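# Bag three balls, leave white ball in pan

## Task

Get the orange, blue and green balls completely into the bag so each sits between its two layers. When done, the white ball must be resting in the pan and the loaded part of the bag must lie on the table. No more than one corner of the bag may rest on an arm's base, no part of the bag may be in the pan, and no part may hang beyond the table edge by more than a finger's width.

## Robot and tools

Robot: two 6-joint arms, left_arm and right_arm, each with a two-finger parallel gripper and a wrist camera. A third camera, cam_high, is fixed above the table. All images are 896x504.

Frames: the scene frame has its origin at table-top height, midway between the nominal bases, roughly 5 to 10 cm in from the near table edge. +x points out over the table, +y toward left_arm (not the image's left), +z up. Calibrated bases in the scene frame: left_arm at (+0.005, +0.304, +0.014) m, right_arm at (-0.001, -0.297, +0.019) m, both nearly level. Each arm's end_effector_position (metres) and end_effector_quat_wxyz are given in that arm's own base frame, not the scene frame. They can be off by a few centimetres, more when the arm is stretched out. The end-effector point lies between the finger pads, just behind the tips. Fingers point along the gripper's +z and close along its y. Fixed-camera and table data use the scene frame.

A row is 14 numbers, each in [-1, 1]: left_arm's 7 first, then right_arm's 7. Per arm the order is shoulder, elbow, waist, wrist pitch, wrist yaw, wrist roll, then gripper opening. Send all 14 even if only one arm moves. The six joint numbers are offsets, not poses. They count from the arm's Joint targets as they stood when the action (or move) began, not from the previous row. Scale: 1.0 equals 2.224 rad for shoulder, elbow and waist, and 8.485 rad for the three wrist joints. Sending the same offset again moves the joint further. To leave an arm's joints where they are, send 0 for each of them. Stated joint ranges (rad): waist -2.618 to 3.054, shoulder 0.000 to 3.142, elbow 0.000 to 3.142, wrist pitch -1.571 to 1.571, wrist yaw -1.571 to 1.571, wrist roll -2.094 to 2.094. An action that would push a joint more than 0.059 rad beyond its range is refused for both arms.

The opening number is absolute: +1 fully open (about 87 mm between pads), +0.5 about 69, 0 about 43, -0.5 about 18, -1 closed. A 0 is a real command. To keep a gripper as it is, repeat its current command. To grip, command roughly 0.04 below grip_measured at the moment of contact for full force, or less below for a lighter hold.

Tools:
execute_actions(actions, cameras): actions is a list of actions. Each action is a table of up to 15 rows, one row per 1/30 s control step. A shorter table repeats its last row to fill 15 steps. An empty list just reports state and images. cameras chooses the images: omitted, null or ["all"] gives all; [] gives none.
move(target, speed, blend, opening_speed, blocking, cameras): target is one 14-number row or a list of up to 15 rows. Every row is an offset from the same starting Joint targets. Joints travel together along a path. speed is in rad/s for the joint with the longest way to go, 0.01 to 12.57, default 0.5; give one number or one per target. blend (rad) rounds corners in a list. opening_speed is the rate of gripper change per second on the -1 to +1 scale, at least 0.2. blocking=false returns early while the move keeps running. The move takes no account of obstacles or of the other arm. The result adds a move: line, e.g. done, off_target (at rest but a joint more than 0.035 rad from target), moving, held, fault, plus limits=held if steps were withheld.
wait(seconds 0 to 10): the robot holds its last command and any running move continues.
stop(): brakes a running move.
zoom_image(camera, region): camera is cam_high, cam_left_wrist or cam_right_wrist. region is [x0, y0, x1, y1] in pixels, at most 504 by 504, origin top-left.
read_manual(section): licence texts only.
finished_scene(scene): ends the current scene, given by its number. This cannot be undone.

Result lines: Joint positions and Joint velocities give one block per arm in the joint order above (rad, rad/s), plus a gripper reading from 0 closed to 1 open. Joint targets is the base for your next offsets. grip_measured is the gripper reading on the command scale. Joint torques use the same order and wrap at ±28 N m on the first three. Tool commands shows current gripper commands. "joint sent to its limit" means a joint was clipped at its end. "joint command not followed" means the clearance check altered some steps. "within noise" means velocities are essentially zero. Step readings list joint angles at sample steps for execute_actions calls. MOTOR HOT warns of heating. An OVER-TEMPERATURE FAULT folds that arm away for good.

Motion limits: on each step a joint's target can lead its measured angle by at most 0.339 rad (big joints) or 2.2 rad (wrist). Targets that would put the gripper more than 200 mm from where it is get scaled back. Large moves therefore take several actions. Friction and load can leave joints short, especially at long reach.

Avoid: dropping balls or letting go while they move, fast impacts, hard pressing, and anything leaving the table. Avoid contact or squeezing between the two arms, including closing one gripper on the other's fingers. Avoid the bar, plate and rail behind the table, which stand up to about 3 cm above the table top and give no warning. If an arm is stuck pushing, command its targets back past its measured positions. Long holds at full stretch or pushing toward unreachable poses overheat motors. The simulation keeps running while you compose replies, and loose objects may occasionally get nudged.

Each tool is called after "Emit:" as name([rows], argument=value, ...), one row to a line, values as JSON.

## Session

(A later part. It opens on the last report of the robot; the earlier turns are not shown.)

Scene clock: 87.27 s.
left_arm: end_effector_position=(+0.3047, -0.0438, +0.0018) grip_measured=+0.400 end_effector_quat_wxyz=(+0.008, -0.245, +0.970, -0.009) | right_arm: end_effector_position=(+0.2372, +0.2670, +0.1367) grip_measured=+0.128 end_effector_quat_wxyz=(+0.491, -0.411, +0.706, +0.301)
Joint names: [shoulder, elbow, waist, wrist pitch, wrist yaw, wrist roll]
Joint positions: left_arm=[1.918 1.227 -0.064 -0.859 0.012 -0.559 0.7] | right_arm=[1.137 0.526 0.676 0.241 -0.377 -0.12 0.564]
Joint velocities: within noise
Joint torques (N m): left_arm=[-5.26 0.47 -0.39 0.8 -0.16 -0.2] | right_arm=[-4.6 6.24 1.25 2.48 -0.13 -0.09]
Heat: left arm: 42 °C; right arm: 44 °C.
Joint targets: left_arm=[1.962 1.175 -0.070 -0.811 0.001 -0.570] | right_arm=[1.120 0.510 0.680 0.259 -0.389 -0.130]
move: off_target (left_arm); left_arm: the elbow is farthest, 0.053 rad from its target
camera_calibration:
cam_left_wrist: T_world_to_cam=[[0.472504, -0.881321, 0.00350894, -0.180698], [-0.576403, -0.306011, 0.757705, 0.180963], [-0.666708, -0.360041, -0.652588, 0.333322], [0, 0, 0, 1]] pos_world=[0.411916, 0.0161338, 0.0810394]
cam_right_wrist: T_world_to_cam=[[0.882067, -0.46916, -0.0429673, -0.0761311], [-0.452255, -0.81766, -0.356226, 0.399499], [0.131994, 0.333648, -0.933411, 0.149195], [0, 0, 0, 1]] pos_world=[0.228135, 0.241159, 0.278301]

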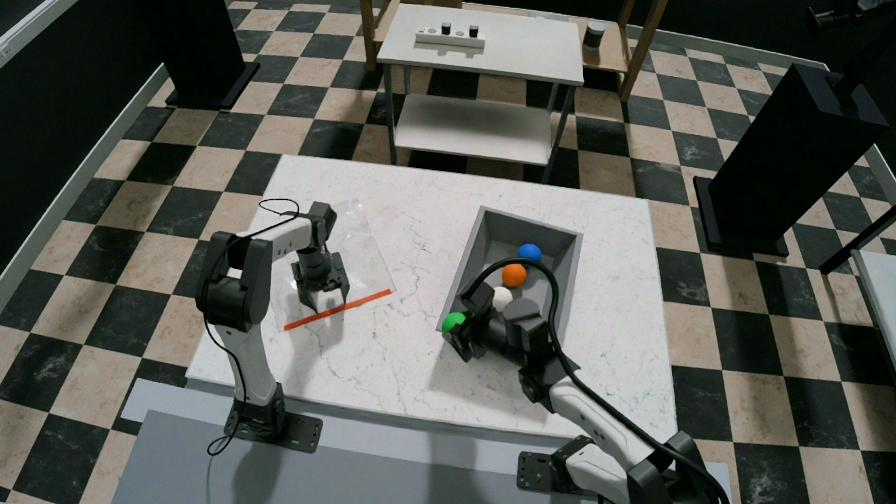

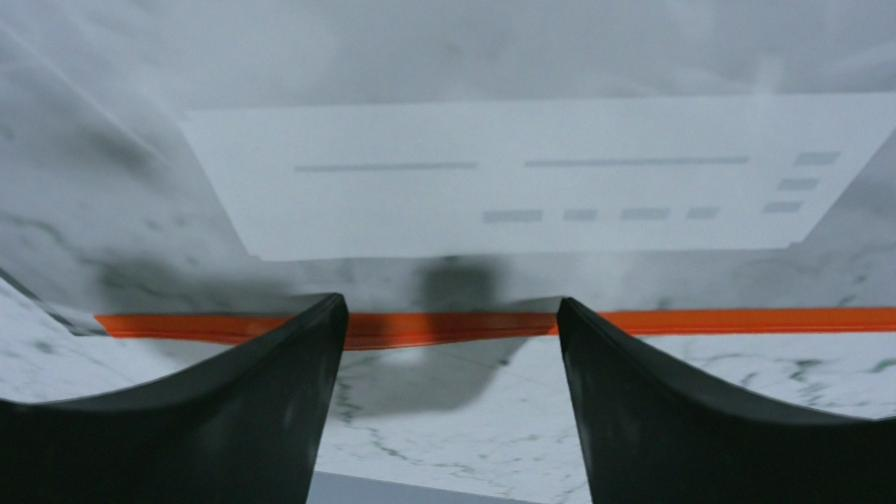

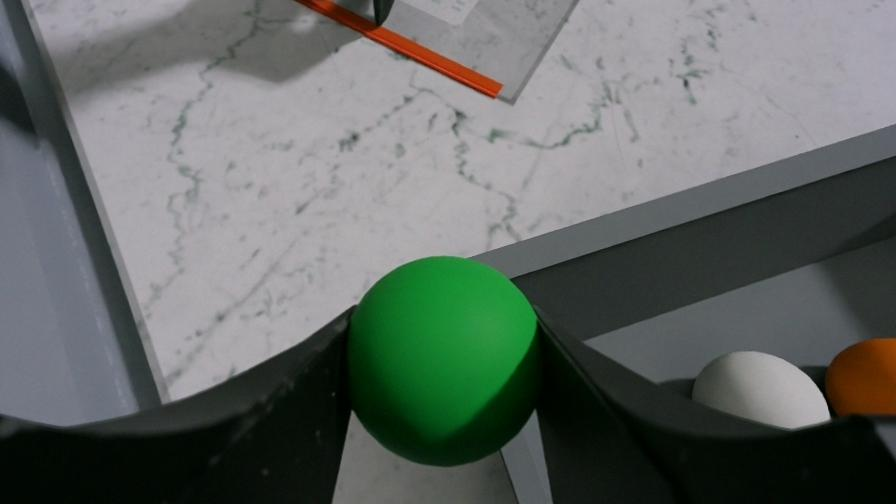

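Emit:
move(target=[0,0,0,0,0,0,-1,0,0,0,0,0,0,0], opening_speed=0.8)

Emit:
move(target=[-0.015,0.08,0,-0.0251,0,0,-1,0,0,0,0,0,0,0], speed=0.12)

Scene clock: 91.13 s.
left_arm: end_effector_position=(+0.3006, -0.0459, +0.0019) grip_measured=-1.000 end_effector_quat_wxyz=(+0.001, -0.245, +0.969, -0.013) | right_arm: end_effector_position=(+0.2372, +0.2671, +0.1369) grip_measured=+0.128 end_effector_quat_wxyz=(+0.492, -0.412, +0.706, +0.301)
Joint names: [shoulder, elbow, waist, wrist pitch, wrist yaw, wrist roll]
Joint positions: left_arm=[1.916 1.221 -0.064 -0.866 0.025 -0.559 0] | right_arm=[1.137 0.526 0.676 0.242 -0.377 -0.121 0.564]
Joint velocities: within noise
Joint torques (N m): left_arm=[-5.03 1.09 -0.4 0.87 -0.31 -0.18] | right_arm=[-4.59 6.24 1.26 2.47 -0.13 -0.08]
Heat: left arm: 42 °C; right arm: 42 °C.
Joint targets: left_arm=[1.961 1.175 -0.070 -0.812 0.000 -0.570] | right_arm=[1.120 0.510 0.680 0.259 -0.389 -0.130]
move: off_target (left_arm); left_arm: the wrist pitch is farthest, 0.055 rad from its target
camera_calibration:
cam_left_wrist: T_world_to_cam=[[0.472755, -0.88115, 0.00882429, -0.180655], [-0.566923, -0.296469, 0.768573, 0.175486], [-0.674612, -0.368349, -0.639701, 0.33184], [0, 0, 0, 1]] pos_world=[0.408756, 0.0150748, 0.0789983]
cam_right_wrist: T_world_to_cam=[[0.882609, -0.468205, -0.0422498, -0.0765899], [-0.451023, -0.818004, -0.356999, 0.399505], [0.132588, 0.334147, -0.933149, 0.148973], [0, 0, 0, 1]] pos_world=[0.228032, 0.241158, 0.278401]

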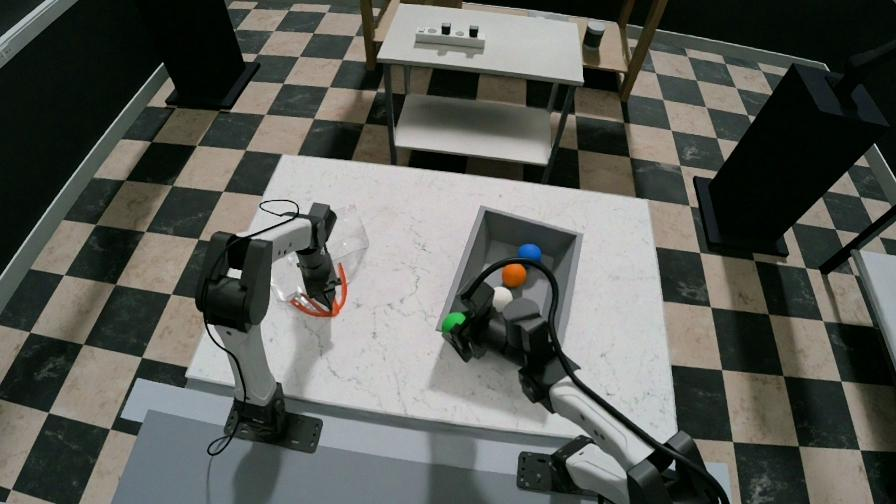

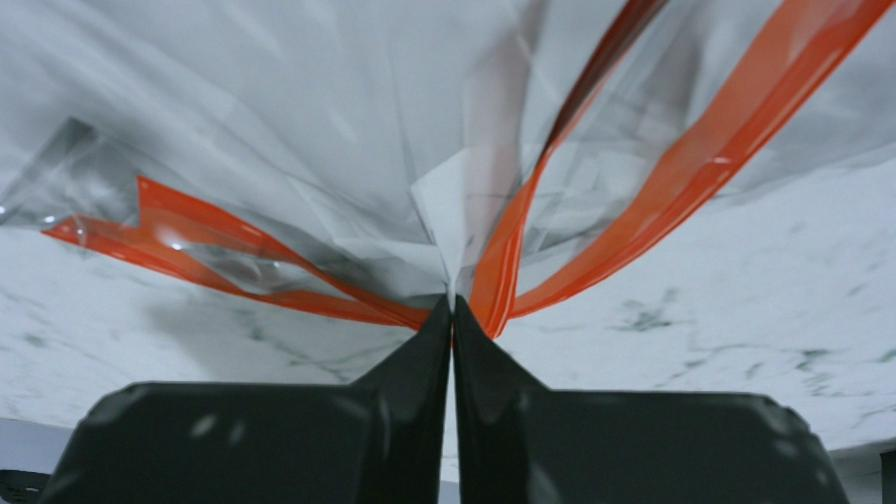

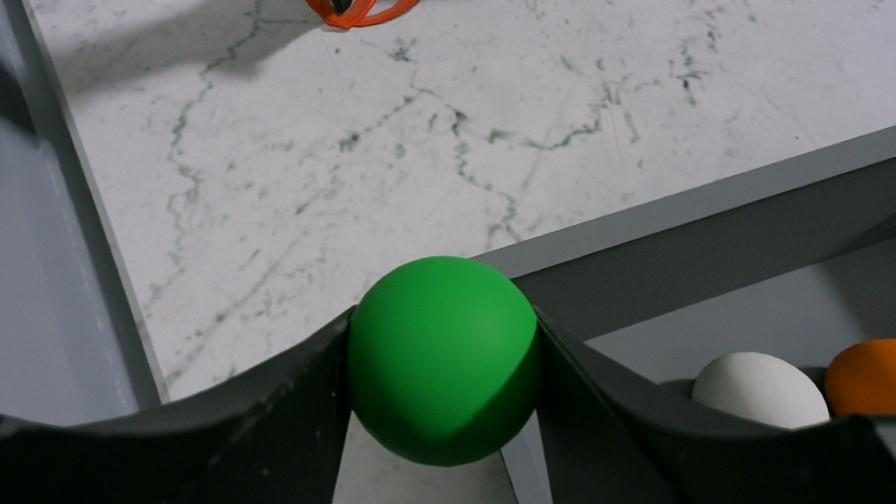

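Scene clock: 93.43 s.
left_arm: end_effector_position=(+0.3033, -0.0437, +0.0254) grip_measured=-1.000 end_effector_quat_wxyz=(-0.016, -0.245, +0.969, -0.001) | right_arm: end_effector_position=(+0.2373, +0.2671, +0.1370) grip_measured=+0.128 end_effector_quat_wxyz=(+0.492, -0.412, +0.706, +0.301)
Joint names: [shoulder, elbow, waist, wrist pitch, wrist yaw, wrist roll]
Joint positions: left_arm=[1.926 1.331 -0.064 -1.006 0.012 -0.559 0] | right_arm=[1.137 0.526 0.676 0.242 -0.377 -0.121 0.564]
Joint velocities: within noise
Joint torques (N m): left_arm=[-9.37 7.13 -0.4 -0.05 -0.17 -0.17] | right_arm=[-4.59 6.24 1.26 2.46 -0.13 -0.08]
Heat: left arm: 42 °C; right arm: 42 °C.
Joint targets: left_arm=[1.928 1.353 -0.070 -1.025 0.000 -0.570] | right_arm=[1.120 0.510 0.680 0.260 -0.389 -0.130]
move: done
camera_calibration:
cam_left_wrist: T_world_to_cam=[[0.472295, -0.881129, -0.0234173, -0.179266], [-0.536933, -0.308668, 0.785129, 0.149505], [-0.699028, -0.358239, -0.61889, 0.356836], [0, 0, 0, 1]] pos_world=[0.414379, 0.0160241, 0.0992634]
cam_right_wrist: T_world_to_cam=[[0.882612, -0.468216, -0.0420749, -0.0766321], [-0.45093, -0.817918, -0.357313, 0.399586], [0.132886, 0.334342, -0.933036, 0.148921], [0, 0, 0, 1]] pos_world=[0.228032, 0.241157, 0.278501]

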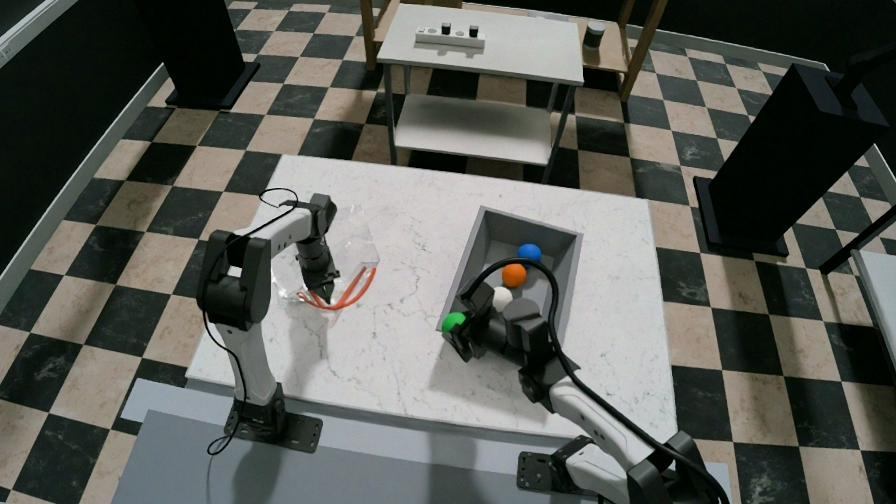

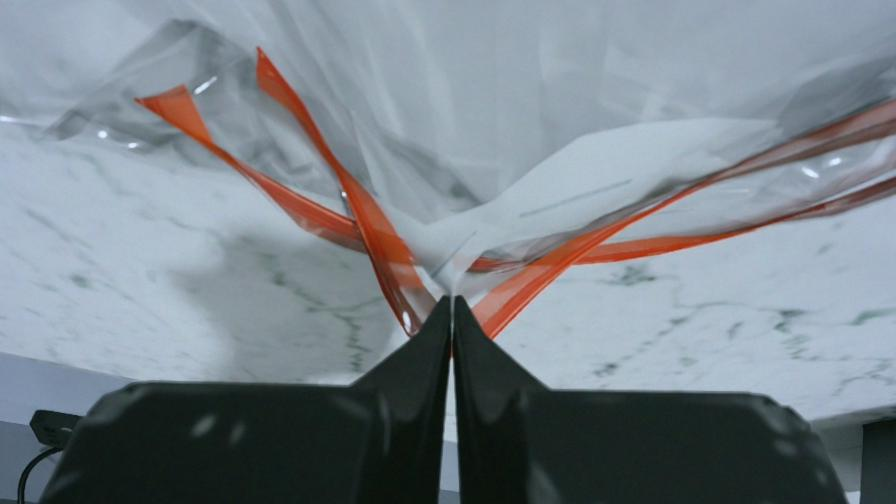

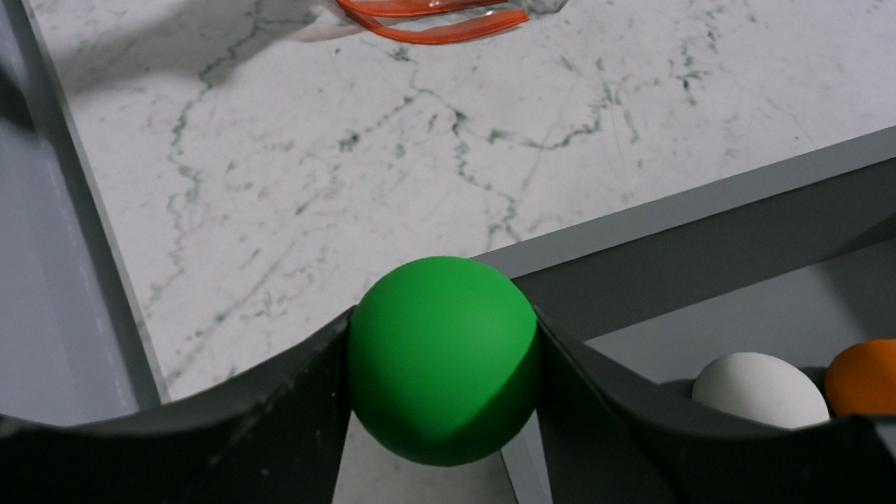

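Emit:
move(target=[-0.026,0.168,0,-0.0474,0,0,-1,0,0,0,0,0,0,0], speed=0.15)

Scene clock: 98.97 s.
left_arm: end_effector_position=(+0.3116, -0.0442, +0.1259) grip_measured=-1.000 end_effector_quat_wxyz=(-0.019, -0.245, +0.969, +0.000) | right_arm: end_effector_position=(+0.2372, +0.2671, +0.1370) grip_measured=+0.128 end_effector_quat_wxyz=(+0.492, -0.412, +0.706, +0.301)
Joint names: [shoulder, elbow, waist, wrist pitch, wrist yaw, wrist roll]
Joint positions: left_arm=[1.902 1.704 -0.064 -1.408 0.011 -0.559 0] | right_arm=[1.137 0.526 0.676 0.242 -0.378 -0.121 0.564]
Joint velocities: within noise
Joint torques (N m): left_arm=[-12.74 7.57 -0.42 -0.03 -0.16 -0.19] | right_arm=[-4.59 6.24 1.25 2.46 -0.13 -0.08]
Heat: left arm: 43 °C; right arm: 41 °C.
Joint targets: left_arm=[1.870 1.726 -0.070 -1.427 0.000 -0.570] | right_arm=[1.120 0.510 0.680 0.259 -0.390 -0.130]
move: done
camera_calibration:
cam_left_wrist: T_world_to_cam=[[0.472198, -0.881091, -0.02661, -0.180762], [-0.532745, -0.309302, 0.787728, 0.0732694], [-0.70229, -0.357787, -0.615449, 0.425189], [0, 0, 0, 1]] pos_world=[0.422996, 0.0155217, 0.199156]
cam_right_wrist: T_world_to_cam=[[0.882783, -0.467885, -0.042172, -0.0766354], [-0.450655, -0.818069, -0.357315, 0.399514], [0.132682, 0.334436, -0.933031, 0.148956], [0, 0, 0, 1]] pos_world=[0.227932, 0.241157, 0.278502]

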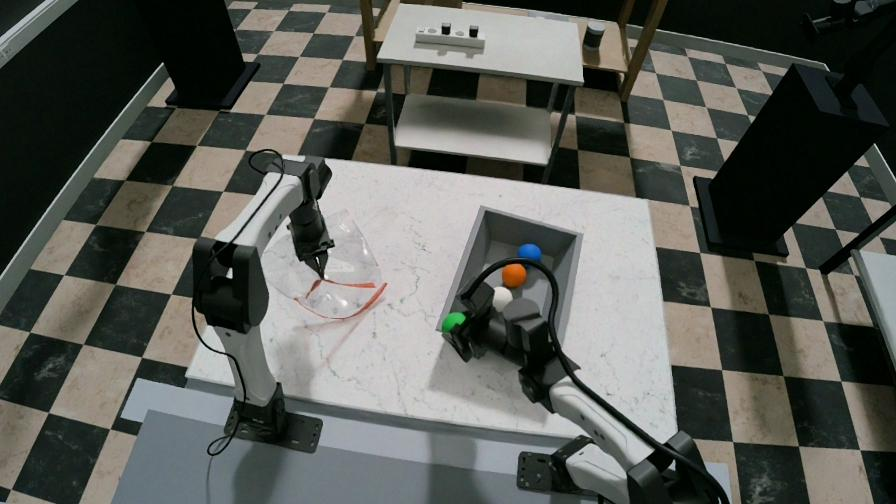

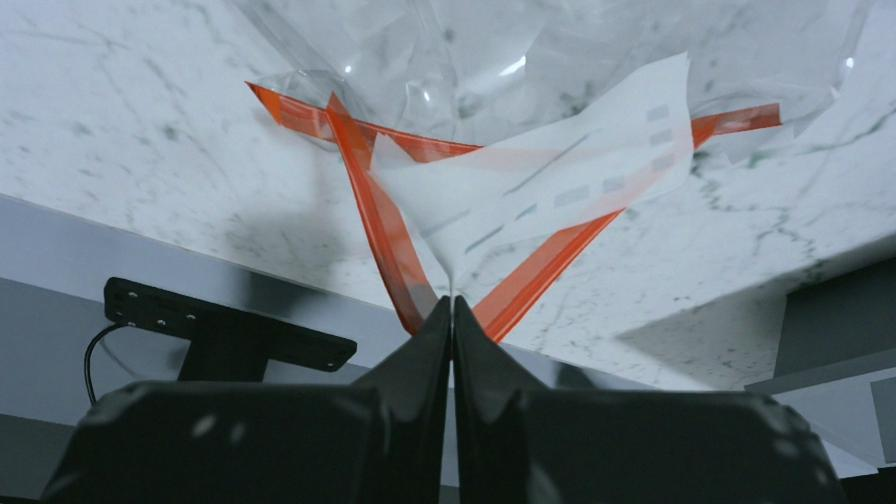

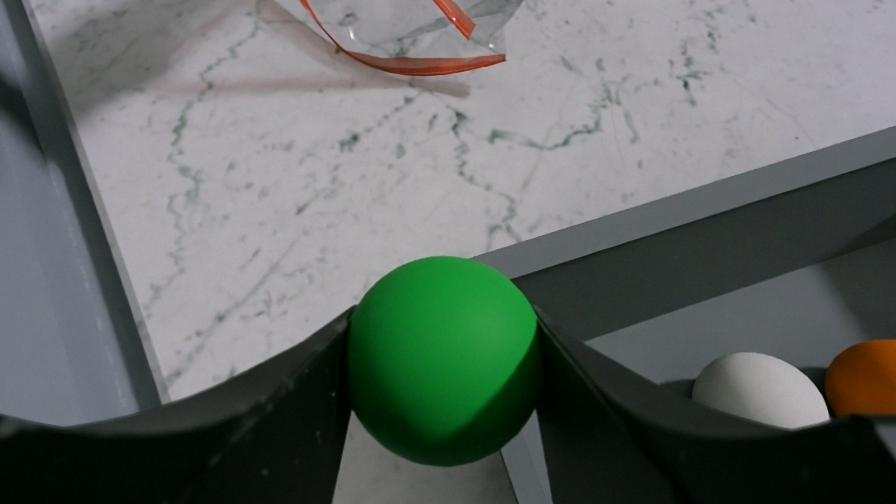

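Emit:
move(target=[0.006,0.0477,0,-0.0108,0,0,-1,0.433,0.2181,0.2639,0.0858,0.0989,0.0153,0], speed=0.5)

Scene clock: 108.23 s.
left_arm: end_effector_position=(+0.3121, -0.0442, +0.1517) grip_measured=-1.000 end_effector_quat_wxyz=(-0.013, -0.245, +0.969, -0.002) | right_arm: end_effector_position=(+0.2290, +0.4885, +0.0773) grip_measured=+0.128 end_effector_quat_wxyz=(+0.612, -0.329, +0.676, +0.246)
Joint names: [shoulder, elbow, waist, wrist pitch, wrist yaw, wrist roll]
Joint positions: left_arm=[1.902 1.809 -0.064 -1.501 0.011 -0.559 0] | right_arm=[2.073 0.962 1.27 0.969 0.431 -0.012 0.564]
Joint velocities: within noise
Joint torques (N m): left_arm=[-11.45 7.62 -0.35 0.01 -0.15 -0.18] | right_arm=[-9.48 8.72 0.72 2.47 0.28 0.15]
Heat: left arm: 47 °C; right arm: 39 °C.
Joint targets: left_arm=[1.883 1.833 -0.070 -1.518 0.001 -0.570] | right_arm=[2.083 0.995 1.267 0.988 0.450 0.000]
move: done
camera_calibration:
cam_left_wrist: T_world_to_cam=[[0.472513, -0.881094, -0.0201288, -0.181478], [-0.54232, -0.308687, 0.78141, 0.0571943], [-0.694709, -0.35831, -0.623694, 0.440312], [0, 0, 0, 1]] pos_world=[0.422657, 0.0155243, 0.226275]
cam_right_wrist: T_world_to_cam=[[0.757227, -0.6511, 0.0517246, 0.142623], [-0.525555, -0.654406, -0.54364, 0.507242], [0.387813, 0.384475, -0.837723, -0.0699255], [0, 0, 0, 1]] pos_world=[0.185704, 0.451689, 0.209802]

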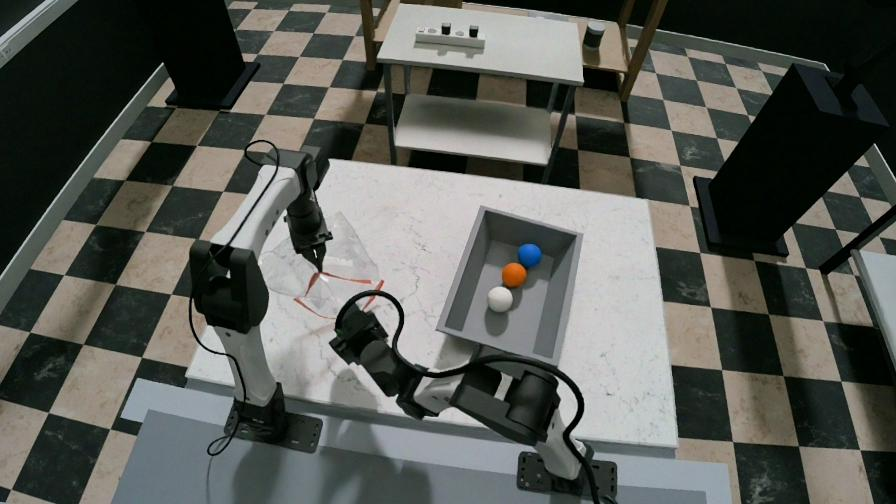

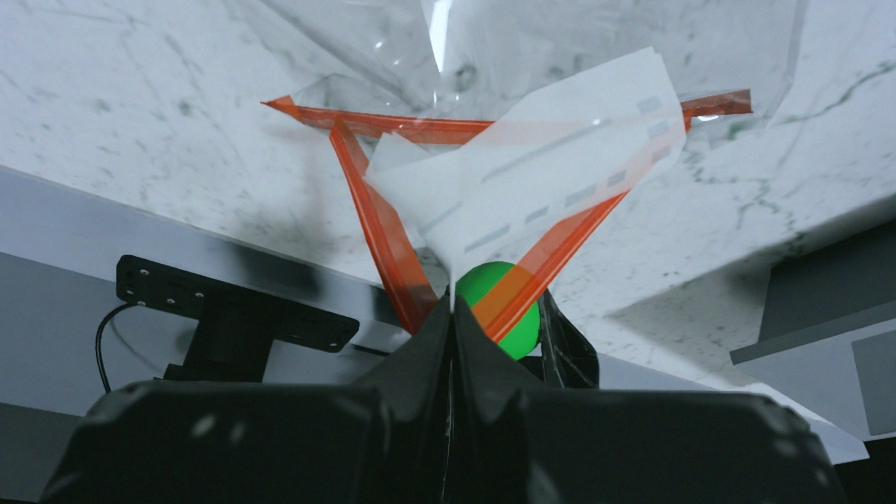

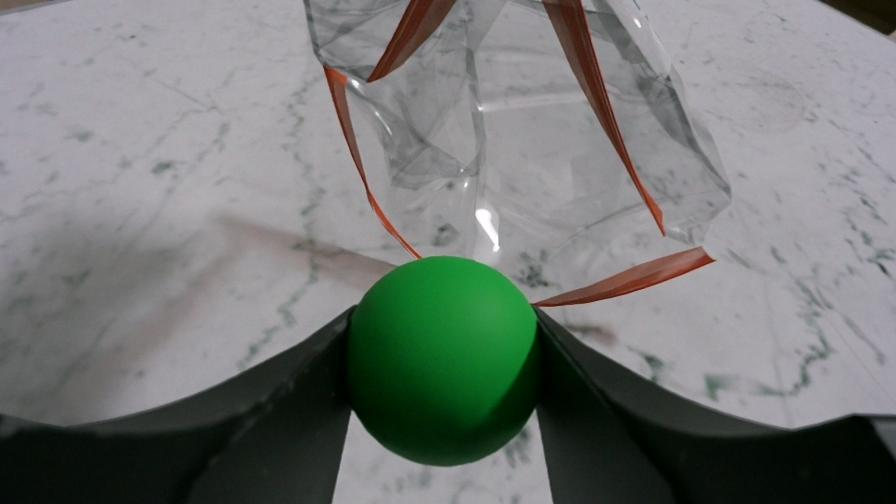

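Emit:
move(target=[0,0,0,0,0,0,-1,0.1855,0.3371,-0.0515,-0.0397,0,0,0], speed=0.35)

Scene clock: 112.60 s.
left_arm: end_effector_position=(+0.3119, -0.0435, +0.1516) grip_measured=-1.000 end_effector_quat_wxyz=(-0.013, -0.245, +0.969, +0.000) | right_arm: end_effector_position=(+0.3317, +0.5894, +0.0804) grip_measured=+0.128 end_effector_quat_wxyz=(+0.632, -0.286, +0.686, +0.221)
Joint names: [shoulder, elbow, waist, wrist pitch, wrist yaw, wrist roll]
Joint positions: left_arm=[1.902 1.809 -0.064 -1.502 0.007 -0.559 0] | right_arm=[2.477 1.707 1.168 0.655 0.434 -0.011 0.564]
Joint velocities: within noise
Joint torques (N m): left_arm=[-11.45 7.62 -0.4 0.01 -0.09 -0.18] | right_arm=[-13.07 10.33 -0.31 2.24 0.24 0.14]
Heat: left arm: 48 °C; right arm: 41 °C.
Joint targets: left_arm=[1.883 1.833 -0.070 -1.518 0.000 -0.570] | right_arm=[2.496 1.745 1.153 0.650 0.450 0.000]
move: off_target (right_arm); right_arm: the elbow is farthest, 0.038 rad from its target
camera_calibration:
cam_left_wrist: T_world_to_cam=[[0.472398, -0.88105, -0.0243201, -0.179958], [-0.541644, -0.311964, 0.780577, 0.0571105], [-0.695314, -0.35557, -0.624587, 0.44083], [0, 0, 0, 1]] pos_world=[0.42246, 0.0160106, 0.226381]
cam_right_wrist: T_world_to_cam=[[0.684924, -0.7275, 0.0402768, 0.200361], [-0.584913, -0.581961, -0.564976, 0.607586], [0.43446, 0.363407, -0.824124, -0.150055], [0, 0, 0, 1]] pos_world=[0.283346, 0.553885, 0.211538]

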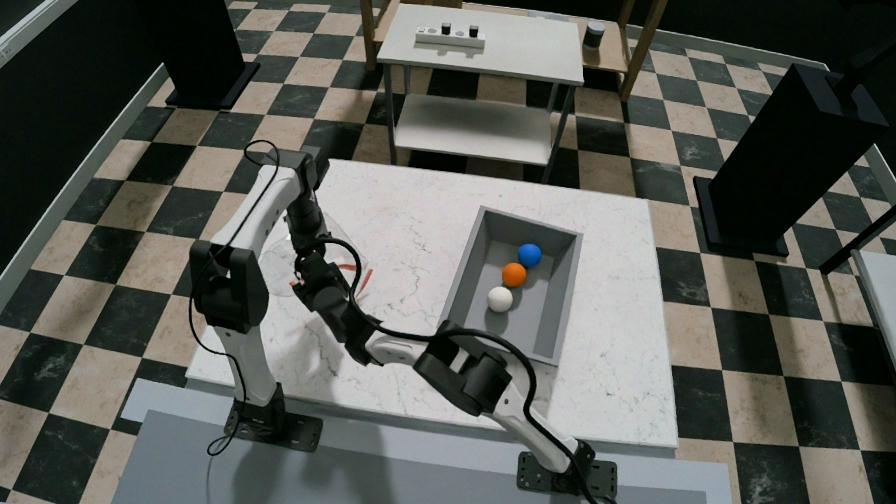

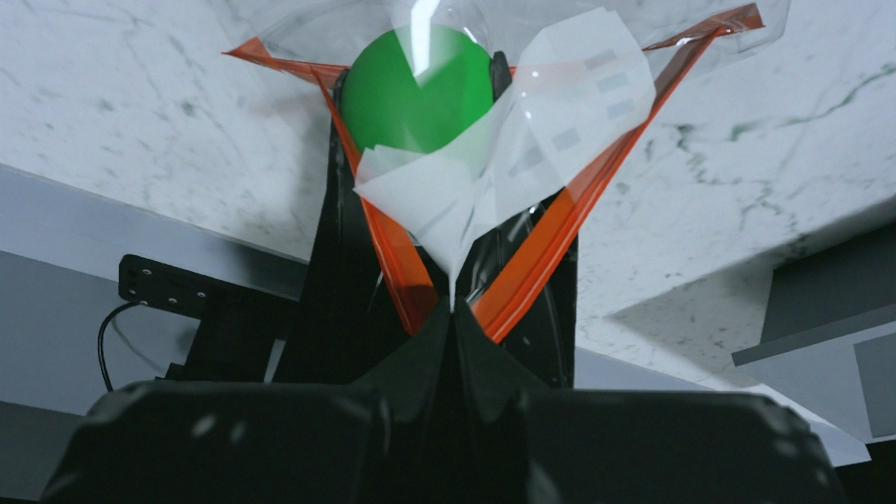

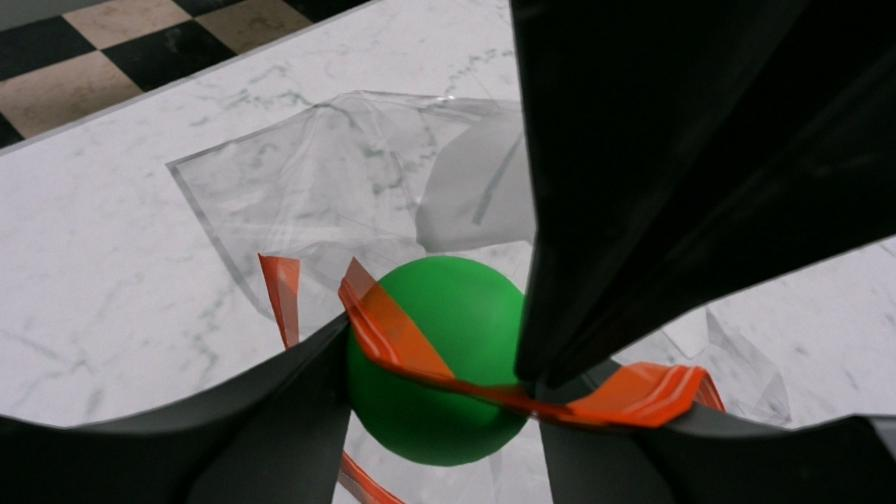

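Emit:
move([
  [0,0,0,0,0,0,-1,0.0463,0.0054,0.0018,-0.0021,0,0,0],
  [0,0,0,0,0,0,-1,0.071,0.0508,-0.0013,-0.0075,0,0,0],
], speed=0.25)

Scene clock: 120.07 s.
left_arm: end_effector_position=(+0.3238, -0.0330, +0.1508) grip_measured=-1.000 end_effector_quat_wxyz=(+0.018, -0.247, +0.969, +0.021) | right_arm: end_effector_position=(+0.3384, +0.5980, +0.0243) grip_measured=+0.128 end_effector_quat_wxyz=(+0.616, -0.293, +0.703, +0.199)
Joint names: [shoulder, elbow, waist, wrist pitch, wrist yaw, wrist roll]
Joint positions: left_arm=[1.902 1.816 -0.061 -1.464 -0.05 -0.559 0] | right_arm=[2.629 1.818 1.168 0.629 0.453 -0.002 0.564]
Joint velocities: within noise
Joint torques (N m): left_arm=[-11.51 7.01 -0.73 -0.34 0.54 -0.18] | right_arm=[-13.14 10.44 -0.54 1.79 0.06 0.04]
Heat: left arm: 49 °C; right arm: 44 °C.
Joint targets: left_arm=[1.883 1.833 -0.069 -1.518 0.000 -0.570] | right_arm=[2.654 1.858 1.150 0.587 0.450 0.000]
move: off_target (left_arm, right_arm); left_arm: the wrist pitch is farthest, 0.054 rad from its target; right_arm: the wrist pitch is farthest, 0.043 rad from its target
camera_calibration:
cam_left_wrist: T_world_to_cam=[[0.47712, -0.877488, -0.0486965, -0.174128], [-0.577865, -0.354988, 0.734885, 0.0846556], [-0.662139, -0.322488, -0.676442, 0.450502], [0, 0, 0, 1]] pos_world=[0.430294, 0.0225385, 0.234047]
cam_right_wrist: T_world_to_cam=[[0.671438, -0.738525, 0.0612507, 0.214943], [-0.612282, -0.599422, -0.515562, 0.603357], [0.417471, 0.308665, -0.85466, -0.163155], [0, 0, 0, 1]] pos_world=[0.293216, 0.570767, 0.15846]

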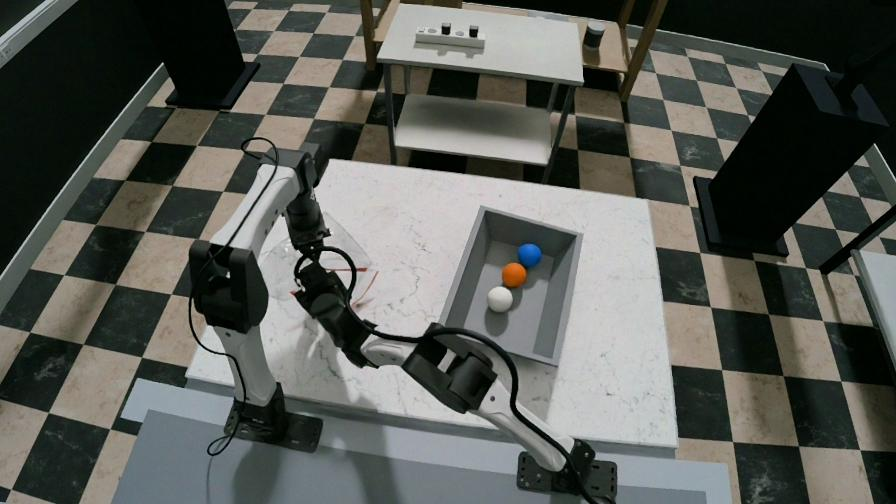

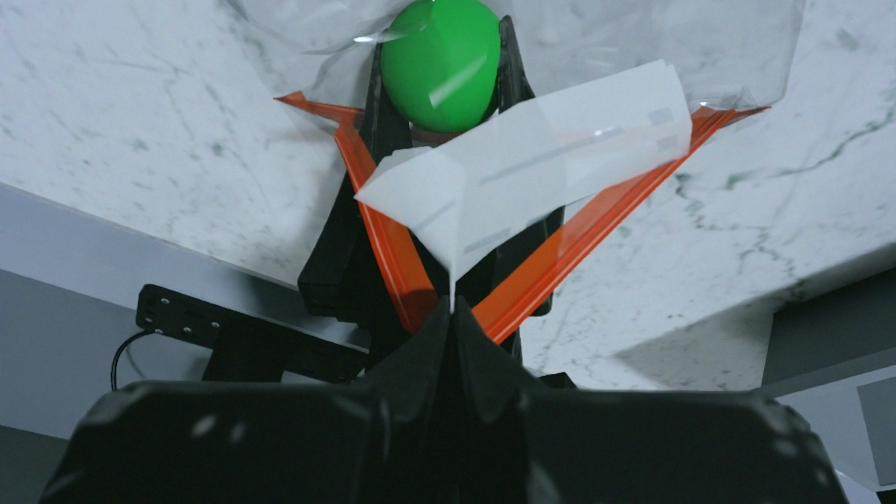

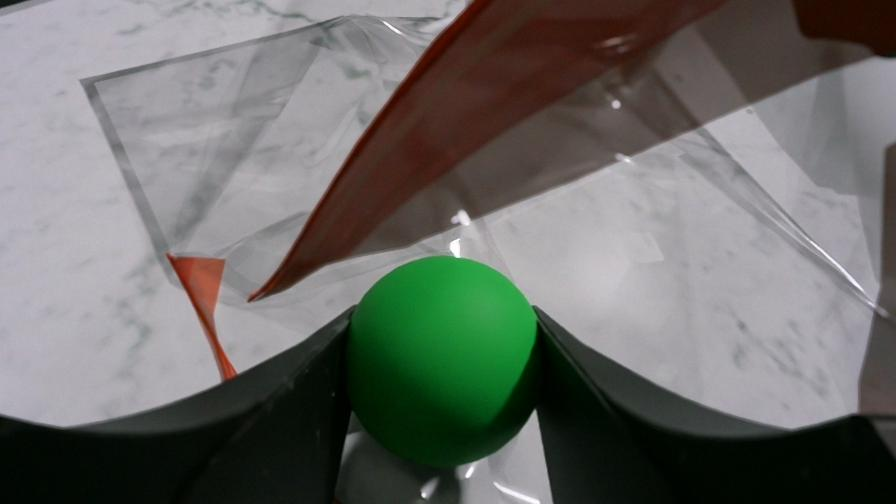

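Emit:
move(target=[0,0,0,0,0,0,-1,-0.0175,-0.034,0.0025,0.0054,0,0,0], speed=0.25)

Scene clock: 128.73 s.
left_arm: end_effector_position=(+0.3230, -0.0355, +0.1511) grip_measured=-1.000 end_effector_quat_wxyz=(+0.015, -0.247, +0.969, +0.014) | right_arm: end_effector_position=(+0.3380, +0.5971, +0.0239) grip_measured=+0.128 end_effector_quat_wxyz=(+0.619, -0.290, +0.701, +0.203)
Joint names: [shoulder, elbow, waist, wrist pitch, wrist yaw, wrist roll]
Joint positions: left_arm=[1.902 1.816 -0.061 -1.466 -0.036 -0.559 0] | right_arm=[2.629 1.804 1.168 0.655 0.454 -0.002 0.564]
Joint velocities: within noise
Joint torques (N m): left_arm=[-11.54 7.01 -0.69 -0.3 0.35 -0.18] | right_arm=[-16.61 5.16 -0.1 2 0.07 0.04]
Heat: left arm: 51 °C; right arm: 47 °C.
Joint targets: left_arm=[1.883 1.833 -0.069 -1.518 0.000 -0.570] | right_arm=[2.615 1.782 1.155 0.633 0.450 0.000]
move: off_target (left_arm); left_arm: the wrist pitch is farthest, 0.052 rad from its target
camera_calibration:
cam_left_wrist: T_world_to_cam=[[0.476713, -0.878242, -0.0379018, -0.177449], [-0.575663, -0.344476, 0.741585, 0.081768], [-0.664347, -0.331704, -0.669787, 0.448775], [0, 0, 0, 1]] pos_world=[0.429805, 0.0211847, 0.23322]
cam_right_wrist: T_world_to_cam=[[0.670846, -0.739506, 0.0556494, 0.215501], [-0.610371, -0.593203, -0.524936, 0.598223], [0.421205, 0.318184, -0.849321, -0.170087], [0, 0, 0, 1]] pos_world=[0.292211, 0.568351, 0.157577]

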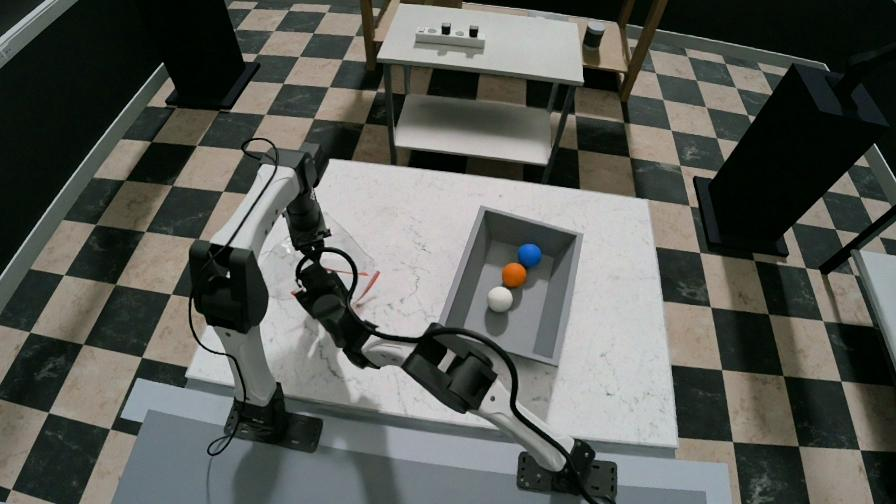

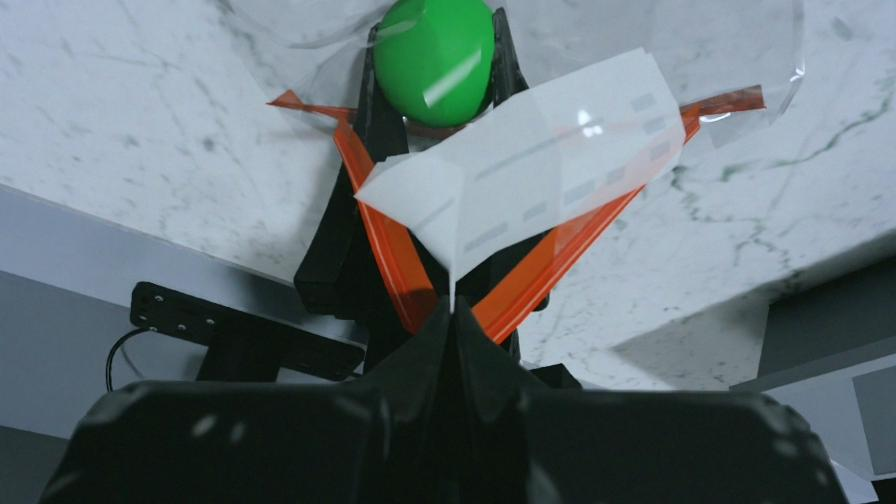

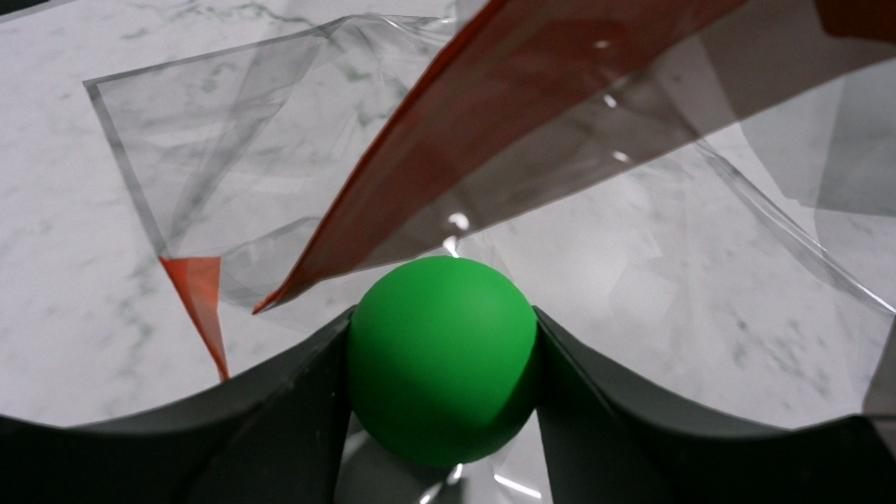

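Emit:
move(target=[0,0,0,0,0,0,-1,-0.0157,-0.0324,0.0022,0,0,0,0], speed=0.25)

Scene clock: 131.27 s.
left_arm: end_effector_position=(+0.3172, -0.0398, +0.1522) grip_measured=-1.000 end_effector_quat_wxyz=(+0.001, -0.245, +0.969, +0.008) | right_arm: end_effector_position=(+0.3346, +0.5890, +0.0220) grip_measured=+0.128 end_effector_quat_wxyz=(+0.619, -0.291, +0.701, +0.202)
Joint names: [shoulder, elbow, waist, wrist pitch, wrist yaw, wrist roll]
Joint positions: left_arm=[1.902 1.816 -0.064 -1.488 -0.015 -0.56 0] | right_arm=[2.602 1.742 1.168 0.689 0.454 -0.002 0.564]
Joint velocities: within noise
Joint torques (N m): left_arm=[-11.45 6.98 -0.44 -0.11 0.14 -0.18] | right_arm=[-17.14 4.29 0.28 1.59 0.07 0.05]
Heat: left arm: 51 °C; right arm: 48 °C.
Joint targets: left_arm=[1.883 1.833 -0.070 -1.518 0.000 -0.570] | right_arm=[2.580 1.710 1.160 0.633 0.450 0.000]
move: off_target (right_arm); right_arm: the wrist pitch is farthest, 0.056 rad from its target
camera_calibration:
cam_left_wrist: T_world_to_cam=[[0.473417, -0.880263, -0.031834, -0.178355], [-0.559034, -0.328192, 0.761427, 0.0684708], [-0.680703, -0.342676, -0.647469, 0.445528], [0, 0, 0, 1]] pos_world=[0.425986, 0.0181446, 0.230652]
cam_right_wrist: T_world_to_cam=[[0.670861, -0.739431, 0.0564551, 0.211876], [-0.610782, -0.594106, -0.523435, 0.591028], [0.420584, 0.31667, -0.850193, -0.166584], [0, 0, 0, 1]] pos_world=[0.288912, 0.560553, 0.155775]

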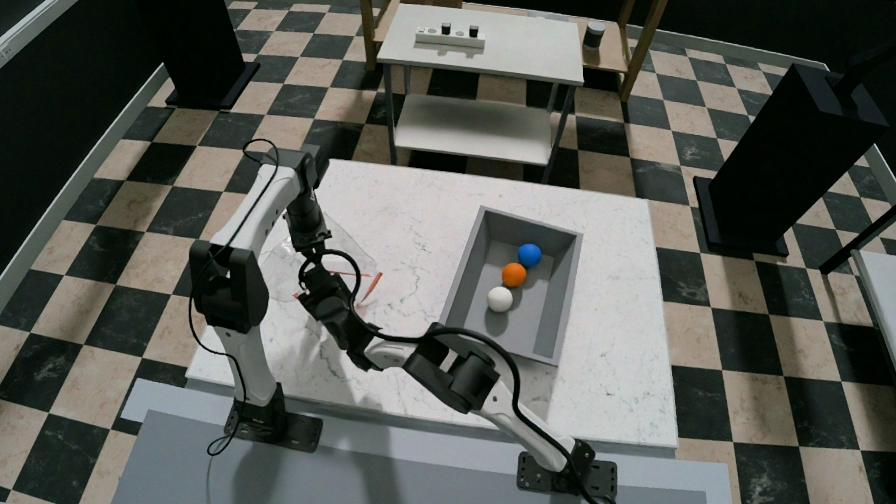

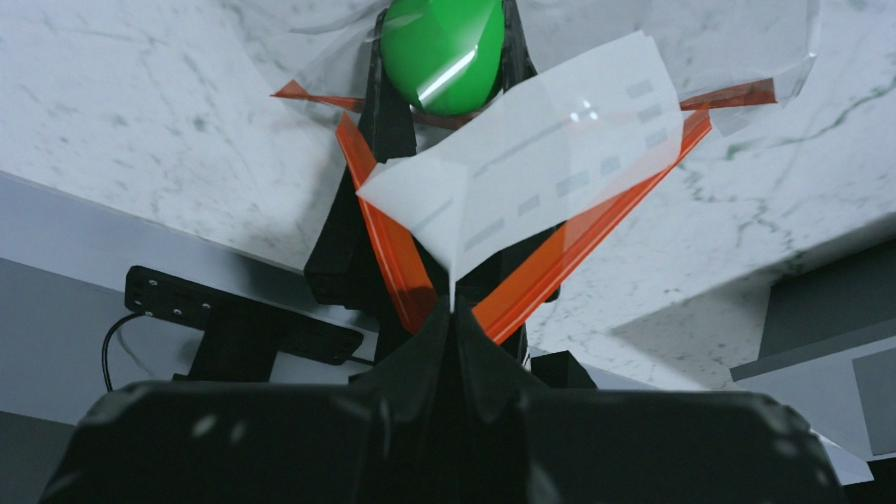

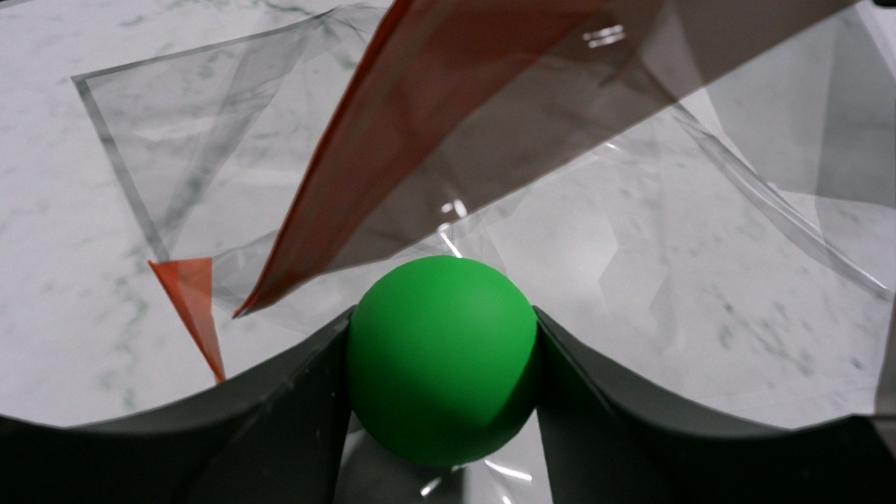

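Emit:
move(target=[0,0,0,0,0,0,-1,0.013,0,0,-0.0075,0,0,0], speed=0.2)

Scene clock: 135.23 s.
left_arm: end_effector_position=(+0.3171, -0.0399, +0.1522) grip_measured=-1.000 end_effector_quat_wxyz=(+0.001, -0.245, +0.969, +0.008) | right_arm: end_effector_position=(+0.3344, +0.5887, +0.0210) grip_measured=+0.128 end_effector_quat_wxyz=(+0.617, -0.292, +0.702, +0.201)
Joint names: [shoulder, elbow, waist, wrist pitch, wrist yaw, wrist roll]
Joint positions: left_arm=[1.902 1.816 -0.064 -1.488 -0.015 -0.56 0] | right_arm=[2.602 1.741 1.168 0.686 0.454 -0.002 0.564]
Joint velocities: within noise
Joint torques (N m): left_arm=[-11.45 6.95 -0.46 -0.09 0.13 -0.17] | right_arm=[-14.53 4.31 0.28 0.86 0.06 0.05]
Heat: left arm: 52 °C; right arm: 53 °C.
Joint targets: left_arm=[1.883 1.833 -0.070 -1.518 0.001 -0.570] | right_arm=[2.609 1.710 1.160 0.569 0.450 0.000]
move: off_target (right_arm); right_arm: the wrist pitch is farthest, 0.116 rad from its target
camera_calibration:
cam_left_wrist: T_world_to_cam=[[0.473392, -0.880282, -0.0316891, -0.178465], [-0.558767, -0.327912, 0.761743, 0.0682482], [-0.68094, -0.342896, -0.647103, 0.445515], [0, 0, 0, 1]] pos_world=[0.425988, 0.0180457, 0.230651]
cam_right_wrist: T_world_to_cam=[[0.670932, -0.739231, 0.0582039, 0.211527], [-0.611645, -0.59609, -0.520161, 0.591586], [0.419214, 0.313393, -0.852083, -0.164819], [0, 0, 0, 1]] pos_world=[0.289015, 0.560659, 0.154969]

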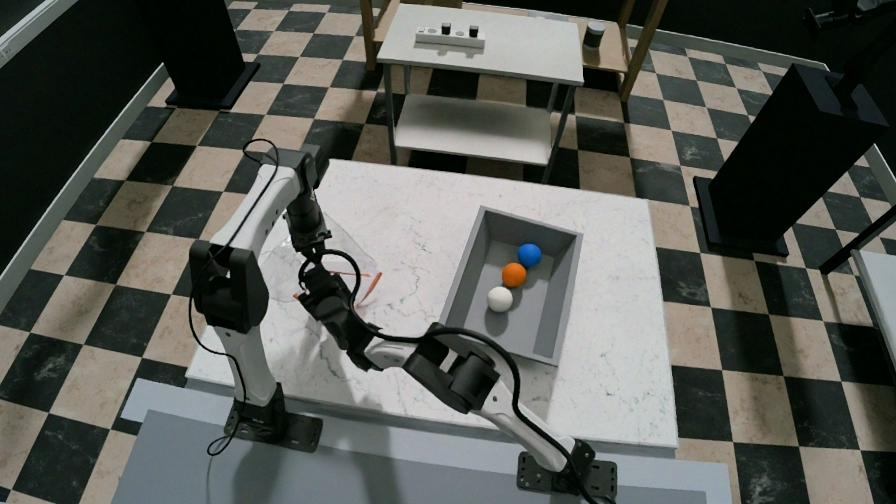

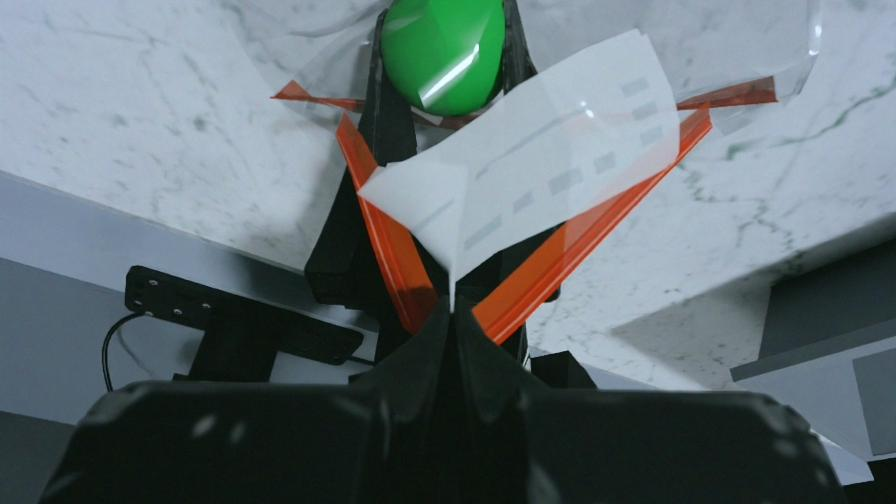

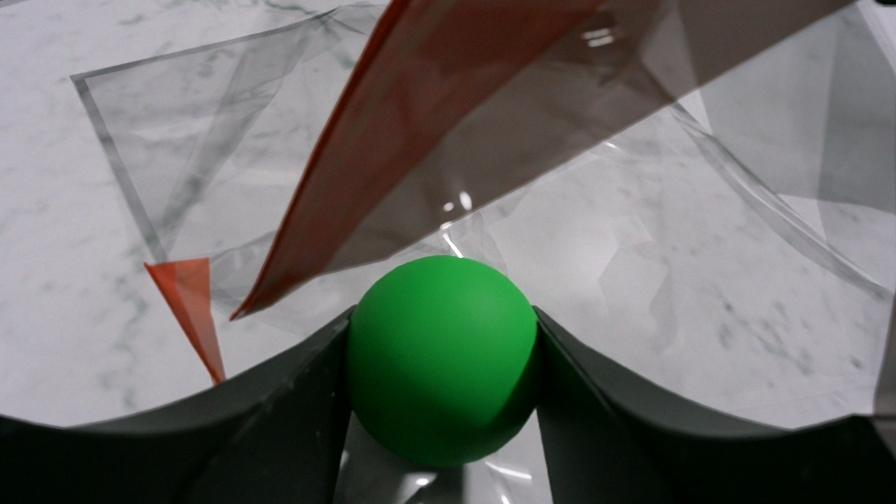

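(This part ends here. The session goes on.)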